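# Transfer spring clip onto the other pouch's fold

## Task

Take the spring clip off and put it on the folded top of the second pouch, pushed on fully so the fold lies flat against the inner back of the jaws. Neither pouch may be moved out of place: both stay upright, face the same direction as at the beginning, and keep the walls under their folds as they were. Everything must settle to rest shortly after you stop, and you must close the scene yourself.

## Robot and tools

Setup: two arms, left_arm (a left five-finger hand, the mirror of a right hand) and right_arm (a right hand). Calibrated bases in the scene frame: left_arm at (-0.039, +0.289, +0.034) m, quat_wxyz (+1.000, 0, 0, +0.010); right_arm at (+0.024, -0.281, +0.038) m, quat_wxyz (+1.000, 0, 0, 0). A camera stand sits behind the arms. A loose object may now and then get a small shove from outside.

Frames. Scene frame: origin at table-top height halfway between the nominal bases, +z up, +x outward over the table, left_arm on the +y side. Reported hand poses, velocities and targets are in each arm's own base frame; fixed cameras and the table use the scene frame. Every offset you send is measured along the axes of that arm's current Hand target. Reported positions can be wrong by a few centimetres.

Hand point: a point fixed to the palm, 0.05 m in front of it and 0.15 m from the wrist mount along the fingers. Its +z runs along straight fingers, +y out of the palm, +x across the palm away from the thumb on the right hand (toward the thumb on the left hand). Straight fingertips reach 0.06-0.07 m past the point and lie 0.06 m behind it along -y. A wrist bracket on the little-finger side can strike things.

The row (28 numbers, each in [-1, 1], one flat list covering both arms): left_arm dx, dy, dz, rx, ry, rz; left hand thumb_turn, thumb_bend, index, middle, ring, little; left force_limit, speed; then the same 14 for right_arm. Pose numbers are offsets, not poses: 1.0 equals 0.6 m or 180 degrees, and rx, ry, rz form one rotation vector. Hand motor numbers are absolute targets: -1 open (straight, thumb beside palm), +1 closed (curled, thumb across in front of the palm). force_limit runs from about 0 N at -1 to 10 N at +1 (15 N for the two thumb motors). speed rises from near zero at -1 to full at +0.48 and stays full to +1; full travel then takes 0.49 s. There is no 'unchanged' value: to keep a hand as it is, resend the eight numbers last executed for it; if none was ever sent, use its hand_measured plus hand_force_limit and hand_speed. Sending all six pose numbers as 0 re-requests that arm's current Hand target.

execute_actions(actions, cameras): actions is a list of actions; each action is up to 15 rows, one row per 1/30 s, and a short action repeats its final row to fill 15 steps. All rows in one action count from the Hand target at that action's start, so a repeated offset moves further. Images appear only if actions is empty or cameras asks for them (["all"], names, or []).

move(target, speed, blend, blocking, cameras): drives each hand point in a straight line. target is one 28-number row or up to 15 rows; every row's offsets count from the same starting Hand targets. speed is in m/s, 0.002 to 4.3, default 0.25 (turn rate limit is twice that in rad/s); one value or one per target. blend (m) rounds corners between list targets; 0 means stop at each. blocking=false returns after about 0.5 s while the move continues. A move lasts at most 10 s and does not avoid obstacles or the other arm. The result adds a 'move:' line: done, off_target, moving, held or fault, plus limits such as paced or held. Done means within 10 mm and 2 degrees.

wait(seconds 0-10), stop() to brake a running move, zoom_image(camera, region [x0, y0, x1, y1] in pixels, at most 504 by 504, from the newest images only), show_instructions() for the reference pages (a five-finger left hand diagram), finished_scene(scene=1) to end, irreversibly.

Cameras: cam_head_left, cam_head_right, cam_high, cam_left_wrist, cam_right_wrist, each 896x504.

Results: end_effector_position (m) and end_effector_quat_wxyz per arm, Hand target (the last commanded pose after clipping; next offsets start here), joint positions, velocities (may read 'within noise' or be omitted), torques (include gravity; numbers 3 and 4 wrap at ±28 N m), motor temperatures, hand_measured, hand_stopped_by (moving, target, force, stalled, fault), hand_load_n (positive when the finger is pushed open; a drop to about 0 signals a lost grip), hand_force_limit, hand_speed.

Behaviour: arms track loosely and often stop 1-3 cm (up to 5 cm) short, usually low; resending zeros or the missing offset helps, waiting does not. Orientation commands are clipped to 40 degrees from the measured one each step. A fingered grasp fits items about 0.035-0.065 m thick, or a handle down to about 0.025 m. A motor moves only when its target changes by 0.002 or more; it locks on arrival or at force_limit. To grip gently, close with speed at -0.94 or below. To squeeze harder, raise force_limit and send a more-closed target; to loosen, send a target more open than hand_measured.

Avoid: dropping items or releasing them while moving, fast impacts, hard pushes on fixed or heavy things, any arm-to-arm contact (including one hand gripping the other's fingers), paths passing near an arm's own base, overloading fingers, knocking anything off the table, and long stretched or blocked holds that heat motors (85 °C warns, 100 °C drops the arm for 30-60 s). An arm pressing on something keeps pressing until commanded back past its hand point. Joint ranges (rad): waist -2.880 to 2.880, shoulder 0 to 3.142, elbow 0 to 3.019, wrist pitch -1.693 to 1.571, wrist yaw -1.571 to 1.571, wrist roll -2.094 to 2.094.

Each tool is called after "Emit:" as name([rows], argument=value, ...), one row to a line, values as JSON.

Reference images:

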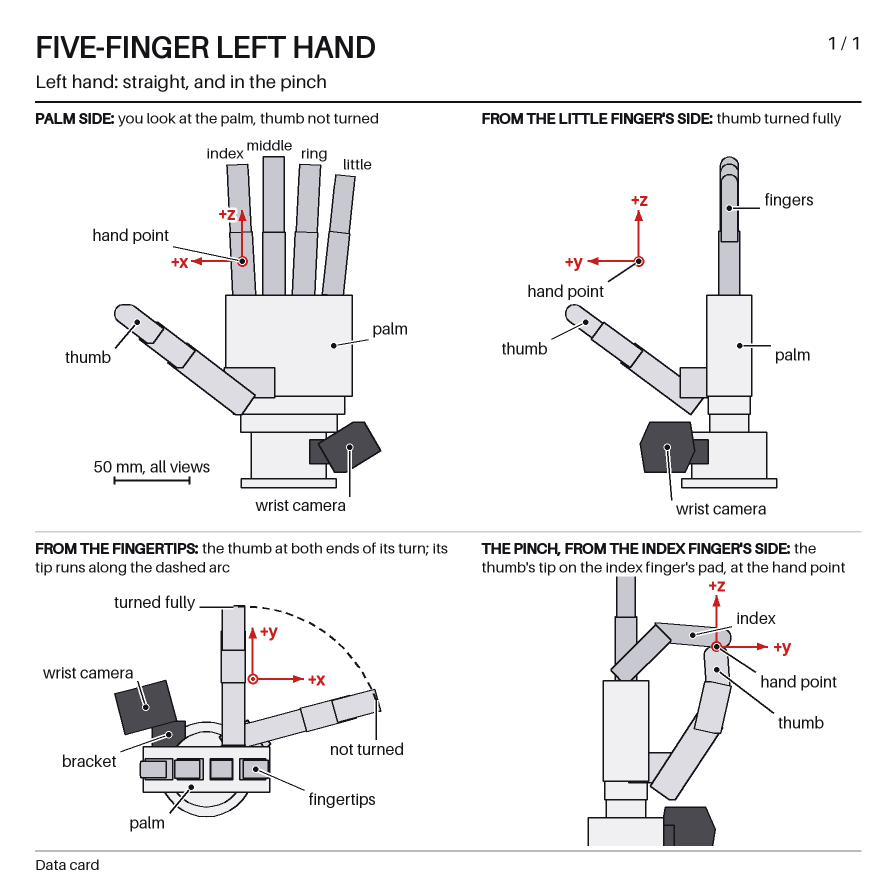

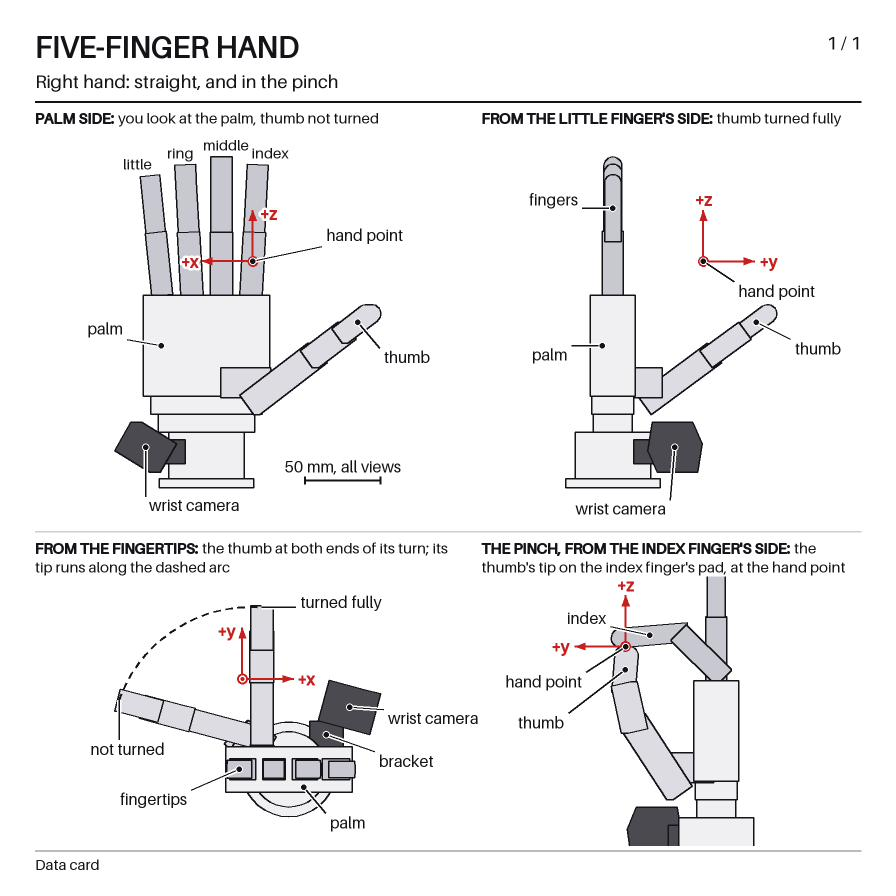

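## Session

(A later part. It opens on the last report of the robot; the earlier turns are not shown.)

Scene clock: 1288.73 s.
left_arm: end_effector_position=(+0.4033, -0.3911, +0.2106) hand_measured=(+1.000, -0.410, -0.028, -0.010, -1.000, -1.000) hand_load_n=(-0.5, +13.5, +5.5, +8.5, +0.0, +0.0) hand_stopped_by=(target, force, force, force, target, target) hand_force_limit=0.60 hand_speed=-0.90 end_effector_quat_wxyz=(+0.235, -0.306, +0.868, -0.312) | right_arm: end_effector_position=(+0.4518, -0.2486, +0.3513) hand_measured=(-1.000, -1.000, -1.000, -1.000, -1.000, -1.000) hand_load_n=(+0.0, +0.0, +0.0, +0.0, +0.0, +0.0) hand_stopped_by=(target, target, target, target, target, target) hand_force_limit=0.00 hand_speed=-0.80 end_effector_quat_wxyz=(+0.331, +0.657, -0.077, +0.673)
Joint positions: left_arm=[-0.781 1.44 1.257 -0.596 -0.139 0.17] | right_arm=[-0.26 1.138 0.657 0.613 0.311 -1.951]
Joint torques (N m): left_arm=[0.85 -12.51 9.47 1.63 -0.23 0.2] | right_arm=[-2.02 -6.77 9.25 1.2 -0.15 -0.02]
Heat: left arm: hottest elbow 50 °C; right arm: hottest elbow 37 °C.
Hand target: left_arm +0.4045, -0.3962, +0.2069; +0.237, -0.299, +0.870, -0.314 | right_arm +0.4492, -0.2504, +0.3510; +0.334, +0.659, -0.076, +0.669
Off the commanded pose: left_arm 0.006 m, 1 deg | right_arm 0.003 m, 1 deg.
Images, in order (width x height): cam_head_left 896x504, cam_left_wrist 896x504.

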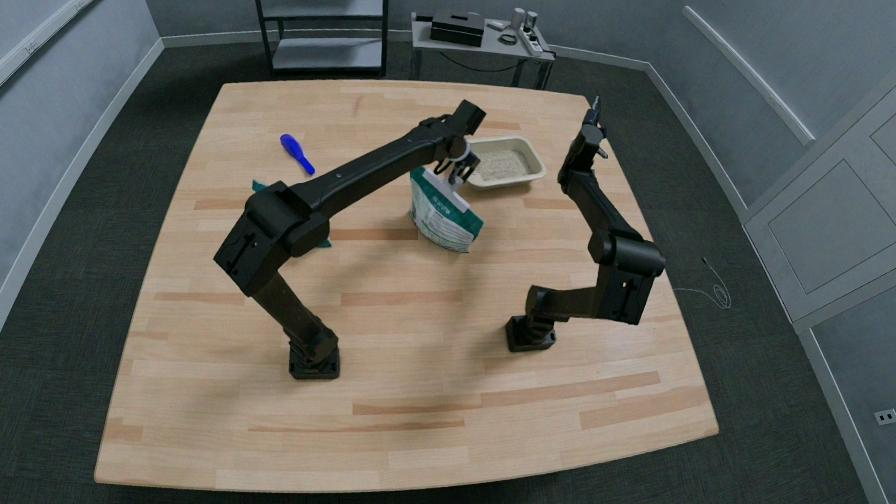

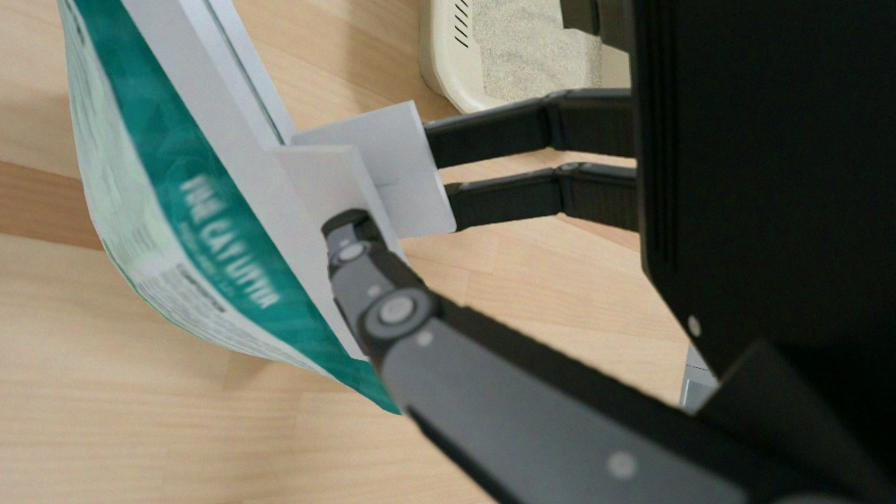

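Emit:
execute_actions([
  [[0,0,0,0,0,0,1,-0.25,0.15,0.15,-1,-1,1.0,-0.94,0,0,0,0,0,0,-1,-1,-1,-1,-1,-1,0,-0.8]],
], cameras=["cam_left_wrist","cam_head_left"])

Emit:
zoom_image(camera="cam_left_wrist", region=[200, 50, 500, 350])

Emit:
zoom_image(camera="cam_head_left", region=[425, 160, 475, 210])

Scene clock: 1295.40 s.
left_arm: end_effector_position=(+0.4035, -0.3912, +0.2107) hand_measured=(+1.000, -0.412, -0.008, -0.002, -1.000, -1.000) hand_load_n=(-2.5, +18.0, +11.0, +7.5, +0.0, +0.0) hand_stopped_by=(target, force, force, force, target, target) hand_force_limit=1.00 hand_speed=-0.94 end_effector_quat_wxyz=(+0.235, -0.306, +0.868, -0.312) | right_arm: end_effector_position=(+0.4518, -0.2486, +0.3513) hand_measured=(-1.000, -1.000, -1.000, -1.000, -1.000, -1.000) hand_load_n=(+0.0, +0.0, +0.0, +0.0, +0.0, +0.0) hand_stopped_by=(target, target, target, target, target, target) hand_force_limit=0.00 hand_speed=-0.80 end_effector_quat_wxyz=(+0.331, +0.657, -0.077, +0.673)
Joint positions: left_arm=[-0.781 1.44 1.257 -0.595 -0.139 0.17] | right_arm=[-0.26 1.138 0.657 0.613 0.311 -1.951]
Joint torques (N m): left_arm=[1.03 -12.92 9.5 1.76 -0.21 0.2] | right_arm=[-1.85 -7.3 9.22 1.35 -0.14 -0.05]
Heat: left arm: hottest elbow 50 °C; right arm: hottest elbow 37 °C.
Hand target: left_arm +0.4046, -0.3961, +0.2069; +0.237, -0.299, +0.870, -0.314 | right_arm +0.4492, -0.2504, +0.3510; +0.334, +0.659, -0.076, +0.669
Off the commanded pose: left_arm 0.006 m, 1 deg | right_arm 0.003 m, 1 deg.
Images, in order (width x height): cam_head_left 896x504, cam_left_wrist 896x504.

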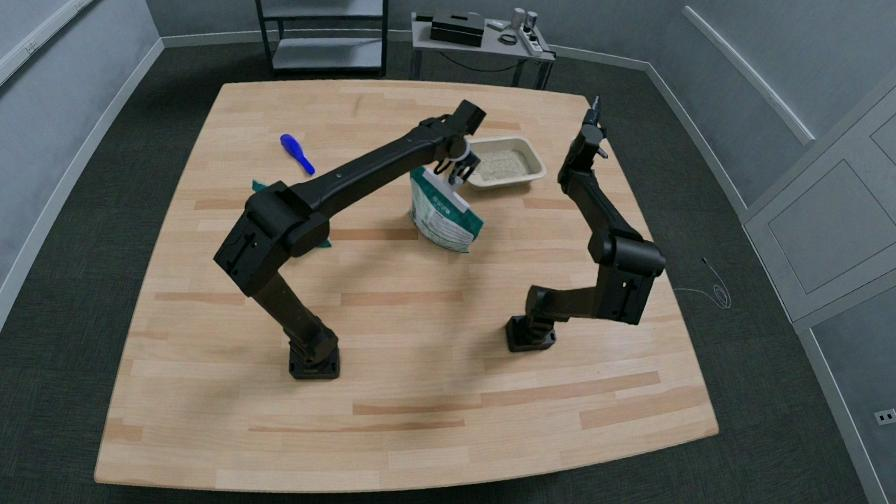

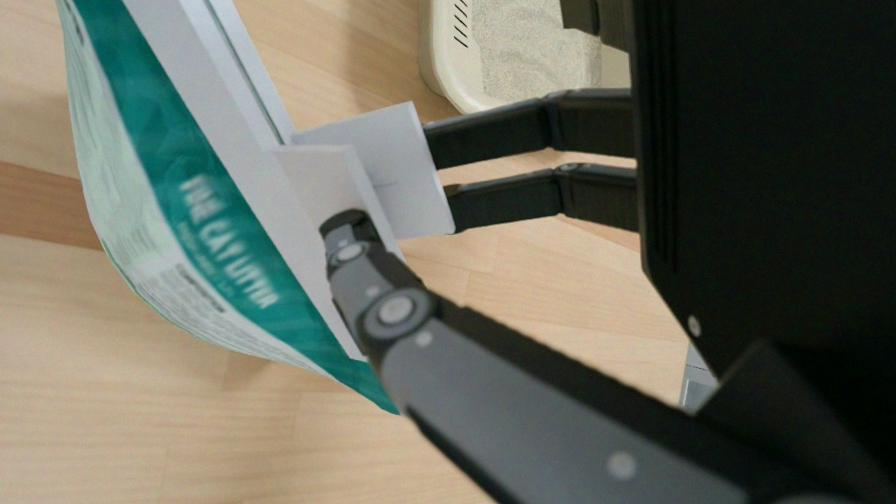

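Scaled by 1.680 from the camera's 896x504 image, which has a finer 1280x720 frame.

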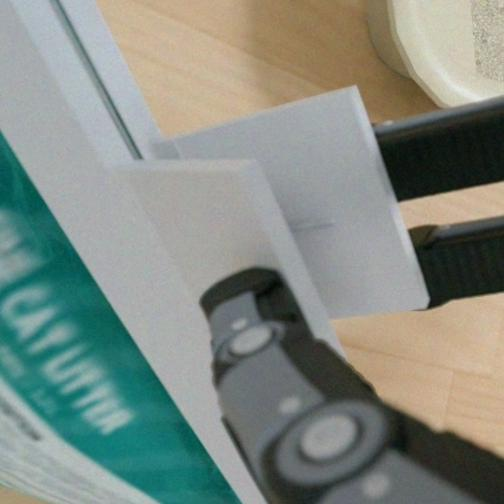

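Scaled by 10.080 from the camera's 896x504 image, which has a finer 1280x720 frame.

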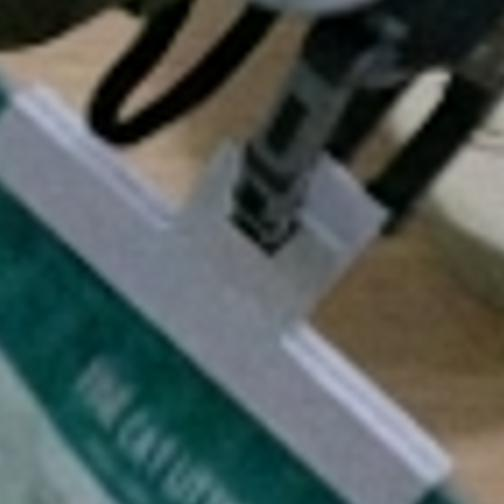

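Emit:
zoom_image(camera="cam_head_left", region=[440, 168, 470, 198])

Emit:
zoom_image(camera="cam_left_wrist", region=[260, 80, 480, 280])

Scaled by 16.800 from the camera's 896x504 image, which has a finer 1280x720 frame.

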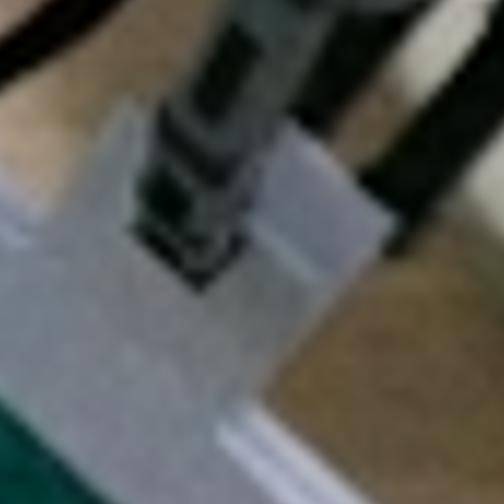

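Scaled by 2.291 from the camera's 896x504 image, which has a finer 1280x720 frame.

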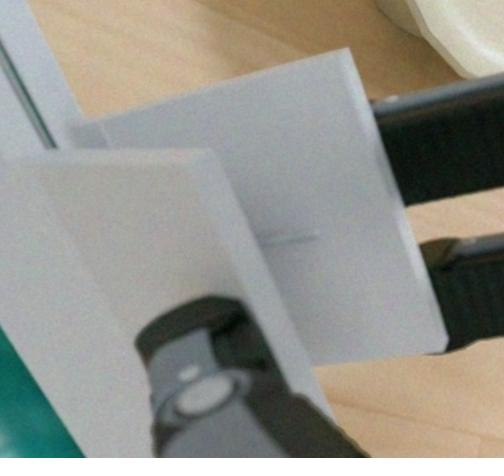

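Emit:
wait(seconds=0.1, cameras=[])

Scene clock: 1331.20 s.
left_arm: end_effector_position=(+0.4035, -0.3912, +0.2107) hand_measured=(+1.000, -0.412, -0.008, -0.002, -1.000, -1.000) hand_load_n=(-2.5, +18.0, +11.5, +7.5, +0.0, +0.0) hand_stopped_by=(target, force, force, force, target, target) hand_force_limit=1.00 hand_speed=-0.94 end_effector_quat_wxyz=(+0.235, -0.306, +0.868, -0.312) | right_arm: end_effector_position=(+0.4518, -0.2486, +0.3513) hand_measured=(-1.000, -1.000, -1.000, -1.000, -1.000, -1.000) hand_load_n=(+0.0, +0.0, +0.0, +0.0, +0.0, +0.0) hand_stopped_by=(target, target, target, target, target, target) hand_force_limit=0.00 hand_speed=-0.80 end_effector_quat_wxyz=(+0.331, +0.657, -0.077, +0.673)
Joint positions: left_arm=[-0.781 1.44 1.257 -0.595 -0.139 0.17] | right_arm=[-0.26 1.138 0.657 0.613 0.311 -1.951]
Joint torques (N m): left_arm=[0.26 -12.22 9.47 1.72 -0.26 0.18] | right_arm=[-2.08 -6.77 9.25 1.22 -0.14 -0.04]
Heat: left arm: hottest elbow 51 °C; right arm: hottest elbow 37 °C.
Hand target: left_arm +0.4046, -0.3961, +0.2069; +0.237, -0.299, +0.870, -0.314 | right_arm +0.4492, -0.2504, +0.3510; +0.334, +0.659, -0.076, +0.669
Off the commanded pose: left_arm 0.006 m, 1 deg | right_arm 0.003 m, 1 deg.
wait: 0.10 s; at rest from the start
No camera images: "cameras" was empty.

Emit:
move([
  [0,0,0,0,0,0,1,-0.75,-0.25,-0.25,-1,-1,0.5,-0.7,0,0,0,0,0,0,-1,-1,-1,-1,-1,-1,0,-0.8],
  [-0.0131,-0.0401,-0.0404,0,0,0,1,-0.75,-0.25,-0.25,-1,-1,0.5,-0.7,0,0,0,0,0,0,-1,-1,-1,-1,-1,-1,0,-0.8],
  [-0.00217,-0.00665,-0.0067,0,0,0,1,-0.75,-0.25,-0.25,-1,-1,0.5,-0.7,0,0,0,0,0,0,-1,-1,-1,-1,-1,-1,0,-0.8],
], speed=0.1, cameras=["cam_head_left","cam_left_wrist"])

Emit:
execute_actions([
  [[0,0,0,0,0,0,1,-0.48,-0.08,-0.08,-1,-1,-0.9,-0.88,0,0,0,0,0,0,-1,-1,-1,-1,-1,-1,0,-0.8]],
], cameras=["cam_left_wrist","cam_head_left"])

Emit:
zoom_image(camera="cam_left_wrist", region=[260, 80, 480, 280])

Emit:
zoom_image(camera="cam_head_left", region=[440, 168, 470, 198])

Scene clock: 1349.90 s.
left_arm: end_effector_position=(+0.4036, -0.3913, +0.2153) hand_measured=(+1.000, -0.750, -0.250, -0.250, -1.000, -1.000) hand_load_n=(+0.0, +0.0, +0.0, +0.0, -0.5, +0.0) hand_stopped_by=(target, target, target, target, target, target) hand_force_limit=0.50 hand_speed=-0.70 end_effector_quat_wxyz=(+0.234, -0.306, +0.869, -0.311) | right_arm: end_effector_position=(+0.4518, -0.2486, +0.3513) hand_measured=(-1.000, -1.000, -1.000, -1.000, -1.000, -1.000) hand_load_n=(+0.0, +0.0, +0.0, +0.0, +0.0, +0.0) hand_stopped_by=(target, target, target, target, target, target) hand_force_limit=0.00 hand_speed=-0.80 end_effector_quat_wxyz=(+0.331, +0.657, -0.077, +0.673)
Joint positions: left_arm=[-0.781 1.44 1.271 -0.611 -0.139 0.17] | right_arm=[-0.26 1.138 0.657 0.613 0.311 -1.951]
Joint torques (N m): left_arm=[0.32 -12.63 9.33 1.88 -0.24 0.19] | right_arm=[-1.44 -7.18 9.17 1.25 -0.1 -0.02]
Heat: left arm: hottest elbow 51 °C; right arm: hottest elbow 37 °C.
Hand target: left_arm +0.4045, -0.3961, +0.2124; +0.237, -0.299, +0.870, -0.313 | right_arm +0.4492, -0.2504, +0.3510; +0.334, +0.659, -0.076, +0.669
Off the commanded pose: left_arm 0.006 m, 1 deg | right_arm 0.003 m, 1 deg.
move: done
Images, in order (width x height): cam_head_left 896x504, cam_left_wrist 896x504.

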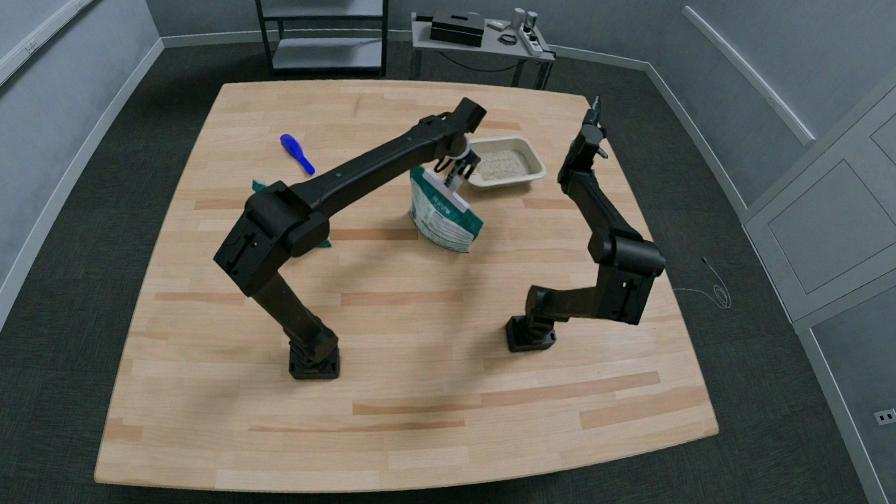

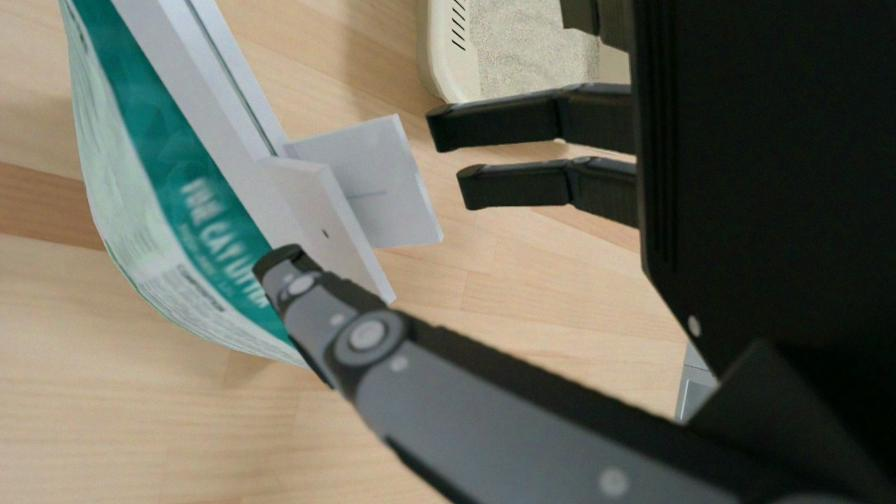

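Scene clock: 1351.73 s.
left_arm: end_effector_position=(+0.4036, -0.3914, +0.2154) hand_measured=(+1.000, -0.480, -0.080, -0.080, -1.000, -1.000) hand_load_n=(+0.0, +0.0, +0.0, +0.0, +0.0, +0.0) hand_stopped_by=(target, target, target, target, target, target) hand_force_limit=-0.90 hand_speed=-0.88 end_effector_quat_wxyz=(+0.234, -0.306, +0.869, -0.311) | right_arm: end_effector_position=(+0.4518, -0.2486, +0.3513) hand_measured=(-1.000, -1.000, -1.000, -1.000, -1.000, -1.000) hand_load_n=(+0.0, +0.0, +0.0, +0.0, +0.0, +0.0) hand_stopped_by=(target, target, target, target, target, target) hand_force_limit=0.00 hand_speed=-0.80 end_effector_quat_wxyz=(+0.331, +0.657, -0.077, +0.673)
Joint positions: left_arm=[-0.781 1.44 1.271 -0.611 -0.139 0.17] | right_arm=[-0.26 1.138 0.657 0.613 0.311 -1.951]
Joint torques (N m): left_arm=[0.67 -12.92 9.47 1.78 -0.22 0.21] | right_arm=[-1.55 -7 9.18 1.28 -0.13 -0.02]
Heat: left arm: hottest elbow 51 °C; right arm: hottest elbow 37 °C.
Hand target: left_arm +0.4045, -0.3961, +0.2124; +0.237, -0.299, +0.870, -0.313 | right_arm +0.4492, -0.2504, +0.3510; +0.334, +0.659, -0.076, +0.669
Off the commanded pose: left_arm 0.006 m, 1 deg | right_arm 0.003 m, 1 deg.
Images, in order (width x height): cam_head_left 896x504, cam_left_wrist 896x504.

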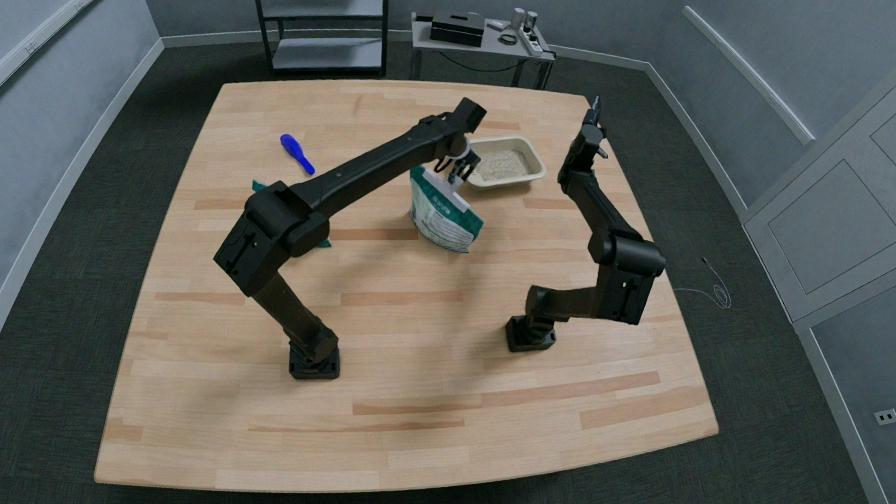

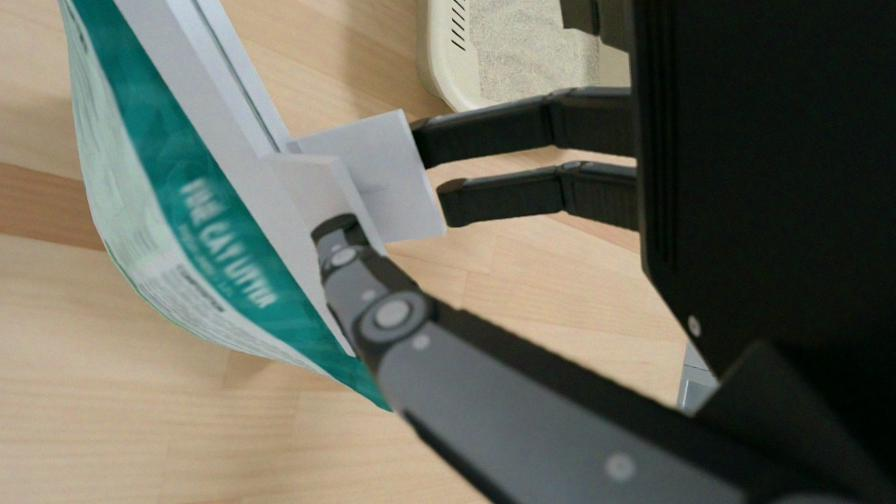

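Scaled by 2.291 from the camera's 896x504 image, which has a finer 1280x720 frame.

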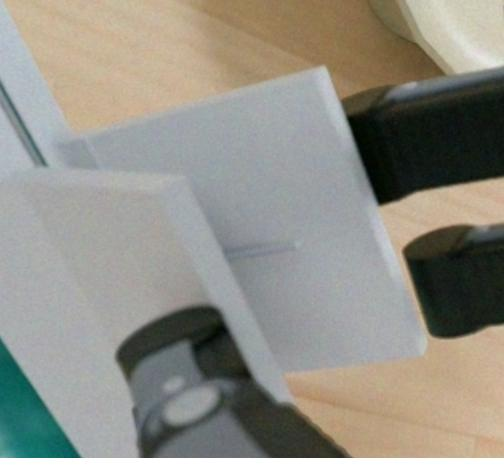

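Scaled by 16.800 from the camera's 896x504 image, which has a finer 1280x720 frame.

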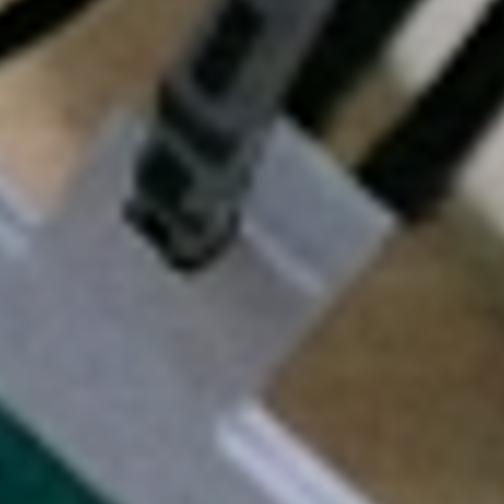

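Emit:
execute_actions([
  [[0,0,0,0,0,0,1,-0.25,0.2,0.15,-1,-1,1.0,-0.92,0,0,0,0,0,0,-1,-1,-1,-1,-1,-1,0,-0.8]],
], cameras=["cam_left_wrist","cam_head_left"])

Emit:
zoom_image(camera="cam_left_wrist", region=[260, 80, 480, 280])

Emit:
zoom_image(camera="cam_head_left", region=[440, 168, 470, 198])

Scene clock: 1358.57 s.
left_arm: end_effector_position=(+0.4037, -0.3914, +0.2154) hand_measured=(+1.000, -0.446, +0.008, +0.000, -1.000, -1.000) hand_load_n=(-1.5, +18.0, +10.5, +8.5, +0.0, +0.0) hand_stopped_by=(target, force, force, force, target, target) hand_force_limit=1.00 hand_speed=-0.92 end_effector_quat_wxyz=(+0.234, -0.306, +0.869, -0.312) | right_arm: end_effector_position=(+0.4518, -0.2486, +0.3513) hand_measured=(-1.000, -1.000, -1.000, -1.000, -1.000, -1.000) hand_load_n=(+0.0, +0.0, +0.0, +0.0, +0.0, +0.0) hand_stopped_by=(target, target, target, target, target, target) hand_force_limit=0.00 hand_speed=-0.80 end_effector_quat_wxyz=(+0.331, +0.657, -0.077, +0.673)
Joint positions: left_arm=[-0.781 1.44 1.271 -0.61 -0.139 0.17] | right_arm=[-0.26 1.138 0.657 0.613 0.311 -1.951]
Joint torques (N m): left_arm=[0.32 -13.16 9.36 1.73 -0.24 0.21] | right_arm=[-2.02 -6.89 9.31 1.28 -0.15 0.03]
Heat: left arm: hottest elbow 50 °C; right arm: hottest elbow 37 °C.
Hand target: left_arm +0.4045, -0.3961, +0.2124; +0.237, -0.299, +0.870, -0.313 | right_arm +0.4492, -0.2504, +0.3510; +0.334, +0.659, -0.076, +0.669
Off the commanded pose: left_arm 0.006 m, 1 deg | right_arm 0.003 m, 1 deg.
Images, in order (width x height): cam_head_left 896x504, cam_left_wrist 896x504.

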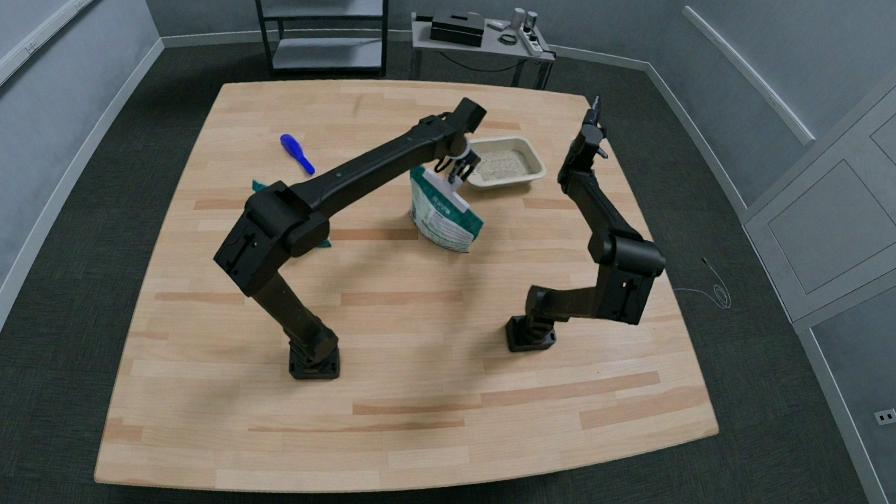

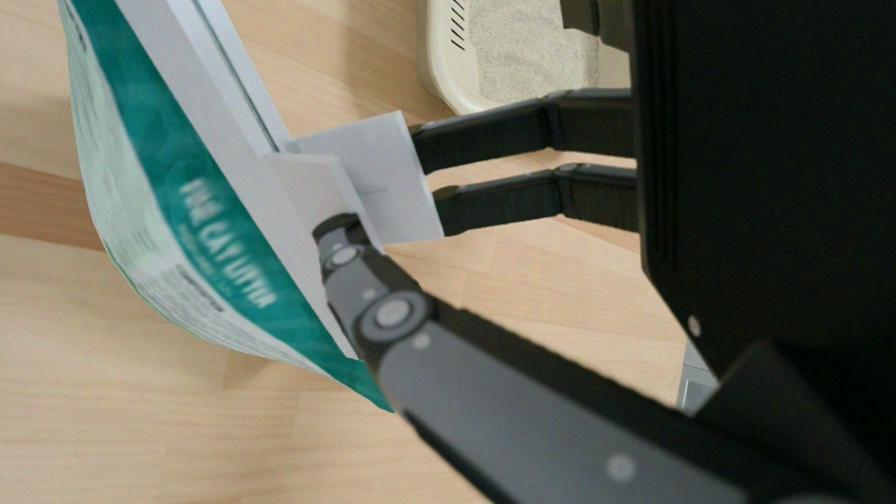

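Scaled by 2.291 from the camera's 896x504 image, which has a finer 1280x720 frame.

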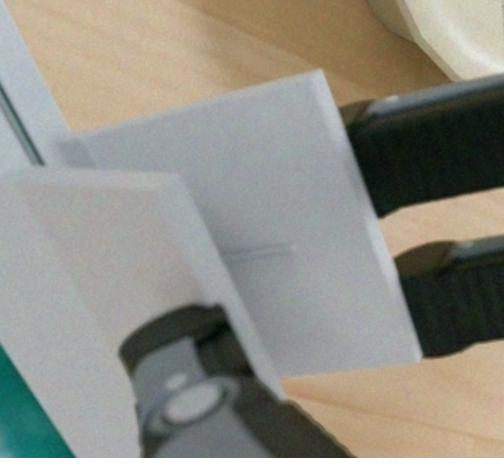

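Scaled by 16.800 from the camera's 896x504 image, which has a finer 1280x720 frame.

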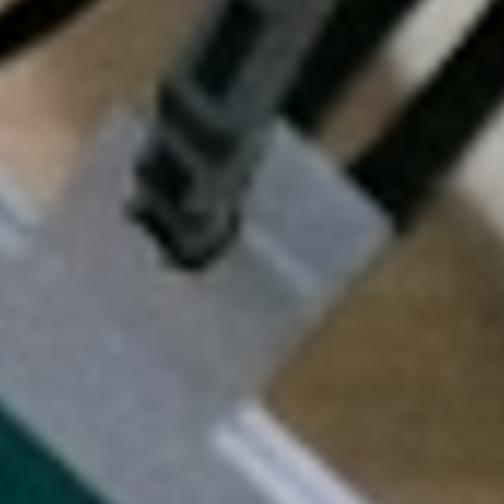

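Emit:
move(target=[0,0,0,0,0,0,1,-0.6,-0.2,-0.2,-1,-1,0.5,-0.8,-0.0625,-0.1678,-0.4458,0.389,-0.319,0.524,-1,-1,-1,-1,-1,-1,0,-0.8], speed=0.2, cameras=["cam_head_left","cam_high","cam_right_wrist"])

Scene clock: 1465.37 s.
left_arm: end_effector_position=(+0.4037, -0.3914, +0.2154) hand_measured=(+1.000, -0.600, -0.200, -0.200, -1.000, -1.000) hand_load_n=(+0.0, +0.0, +0.0, +0.0, -0.5, +0.0) hand_stopped_by=(target, target, target, target, target, target) hand_force_limit=0.50 hand_speed=-0.80 end_effector_quat_wxyz=(+0.234, -0.306, +0.869, -0.312) | right_arm: end_effector_position=(+0.2794, -0.0379, +0.2526) hand_measured=(-1.000, -1.000, -1.000, -1.000, -1.000, -1.000) hand_load_n=(+0.0, +0.0, +0.0, +0.0, +0.0, +0.0) hand_stopped_by=(target, target, target, target, target, target) hand_force_limit=0.00 hand_speed=-0.80 end_effector_quat_wxyz=(+0.632, -0.644, +0.304, -0.306)
Joint positions: left_arm=[-0.781 1.44 1.271 -0.61 -0.139 0.17] | right_arm=[-0.889 0.927 0.7 -1.149 -1.557 -1.386]
Joint torques (N m): left_arm=[0.5 -12.69 9.31 1.77 -0.21 0.2] | right_arm=[-1.9 -2.61 8.72 0.01 -0.88 -0.02]
Heat: left arm: hottest elbow 48 °C; right arm: hottest elbow 39 °C.
Hand target: left_arm +0.4045, -0.3961, +0.2124; +0.237, -0.299, +0.870, -0.313 | right_arm +0.2782, -0.0415, +0.2499; +0.651, -0.655, +0.271, -0.271
Off the commanded pose: left_arm 0.006 m, 1 deg | right_arm 0.005 m, 6 deg.
move: off_target (right_arm)
Images, in order (width x height): cam_head_left 896x504, cam_high 896x504, cam_right_wrist 896x504.

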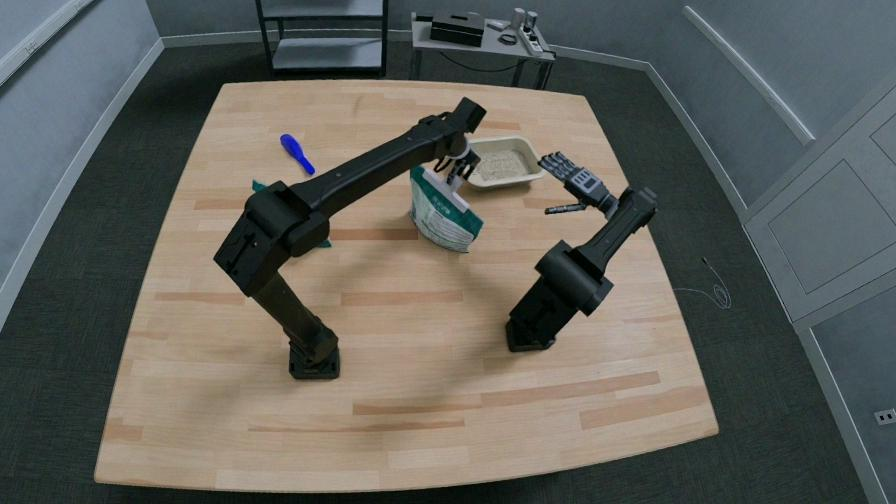

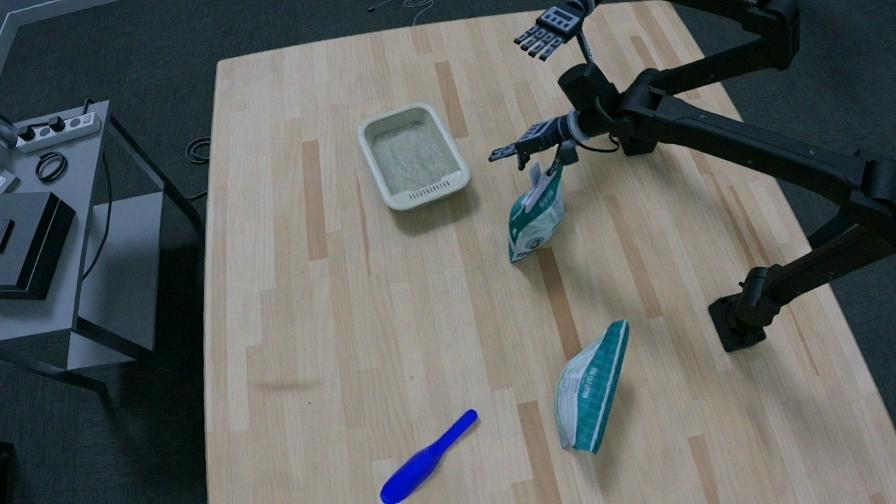

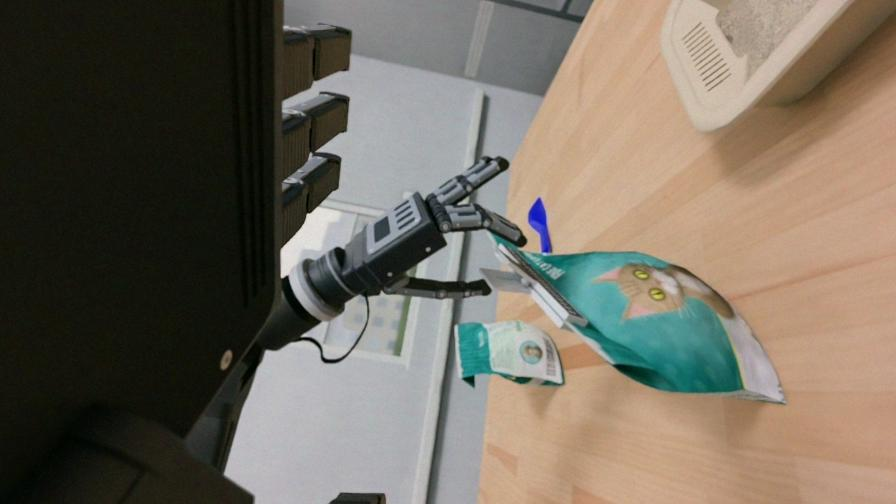

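Emit:
zoom_image(camera="cam_right_wrist", region=[420, 200, 620, 340])

Scaled by 2.520 from the camera's 896x504 image, which has a finer 1280x720 frame.

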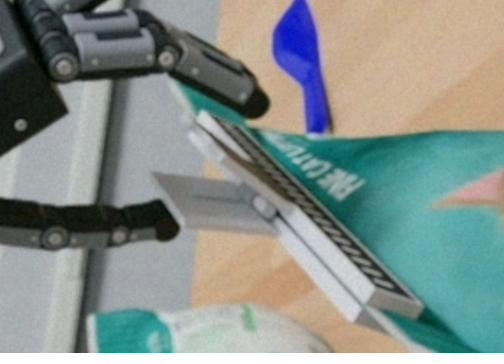

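Emit:
zoom_image(camera="cam_right_wrist", region=[475, 225, 555, 305])

Scaled by 6.300 from the camera's 896x504 image, which has a finer 1280x720 frame.

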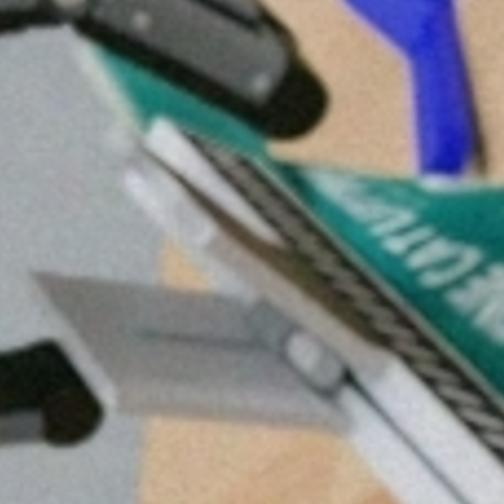

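Emit:
move(target=[0,0,0,0,0,0,1,-0.6,-0.2,-0.2,-1,-1,0.5,-0.8,-0.1413,0.0115,0.1358,0,0.0722,0,-1,-1,-1,-1,-1,-1,0,-0.8], speed=0.1, cameras=["cam_head_right","cam_right_wrist"])

Emit:
zoom_image(camera="cam_right_wrist", region=[450, 200, 650, 340])

Scene clock: 1503.83 s.
left_arm: end_effector_position=(+0.4037, -0.3914, +0.2154) hand_measured=(+1.000, -0.600, -0.200, -0.200, -1.000, -1.000) hand_load_n=(+0.0, +0.0, +0.0, +0.0, +0.0, +0.0) hand_stopped_by=(target, target, target, target, target, target) hand_force_limit=0.50 hand_speed=-0.80 end_effector_quat_wxyz=(+0.234, -0.306, +0.869, -0.312) | right_arm: end_effector_position=(+0.2721, +0.0743, +0.2403) hand_measured=(-1.000, -1.000, -1.000, -1.000, -1.000, -1.000) hand_load_n=(+0.0, +0.0, +0.0, +0.0, +0.0, +0.0) hand_stopped_by=(target, target, target, target, target, target) hand_force_limit=0.00 hand_speed=-0.80 end_effector_quat_wxyz=(+0.682, -0.690, +0.171, -0.172)
Joint positions: left_arm=[-0.781 1.44 1.271 -0.61 -0.139 0.17] | right_arm=[-0.488 0.933 0.668 -1.086 -1.559 -1.356]
Joint torques (N m): left_arm=[0.26 -13.16 9.25 1.89 -0.22 0.18] | right_arm=[-0.32 -2.02 9.7 0.66 -0.86 0.18]
Heat: left arm: hottest elbow 48 °C; right arm: hottest elbow 39 °C.
Hand target: left_arm +0.4045, -0.3961, +0.2124; +0.237, -0.299, +0.870, -0.313 | right_arm +0.2761, +0.0761, +0.2424; +0.616, -0.620, +0.343, -0.344
Off the commanded pose: left_arm 0.006 m, 1 deg | right_arm 0.005 m, 30 deg.
joint sent to its limit (right arm) — joint 5 (wrist yaw), lower limit. The joint targets are off in orientation, not in position.
move: off_target (right_arm)
Images, in order (width x height): cam_head_right 896x504, cam_right_wrist 896x504.

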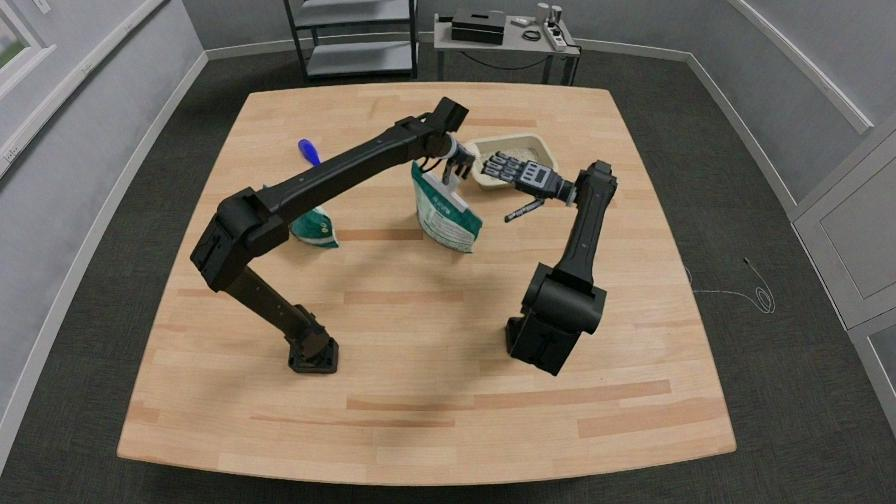

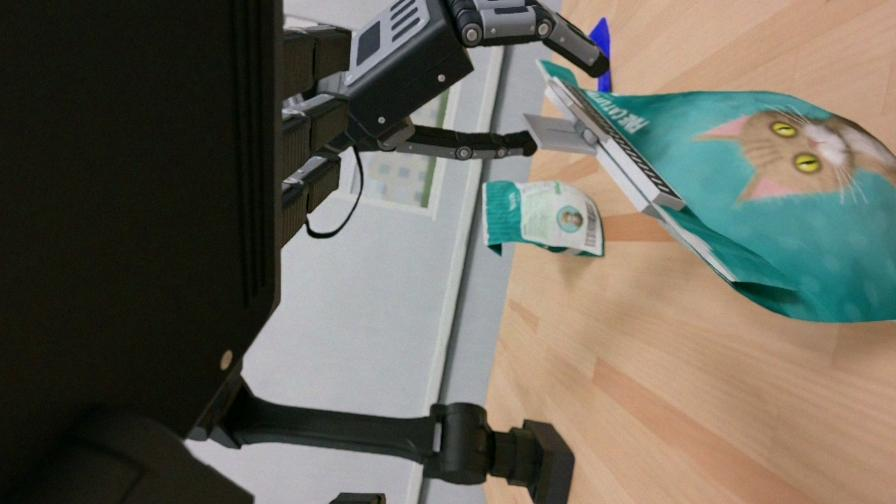

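Scaled by 2.520 from the camera's 896x504 image, which has a finer 1280x720 frame.

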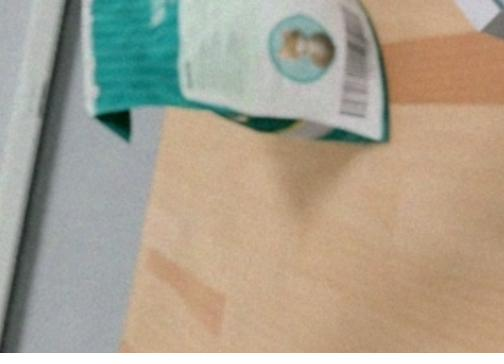

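Emit:
zoom_image(camera="cam_right_wrist", region=[515, 40, 635, 180])

Scaled by 3.600 from the camera's 896x504 image, which has a finer 1280x720 frame.

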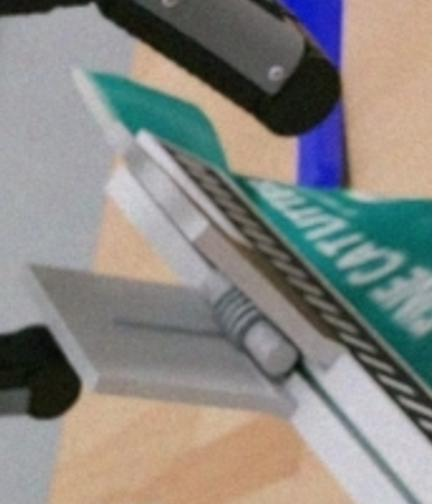

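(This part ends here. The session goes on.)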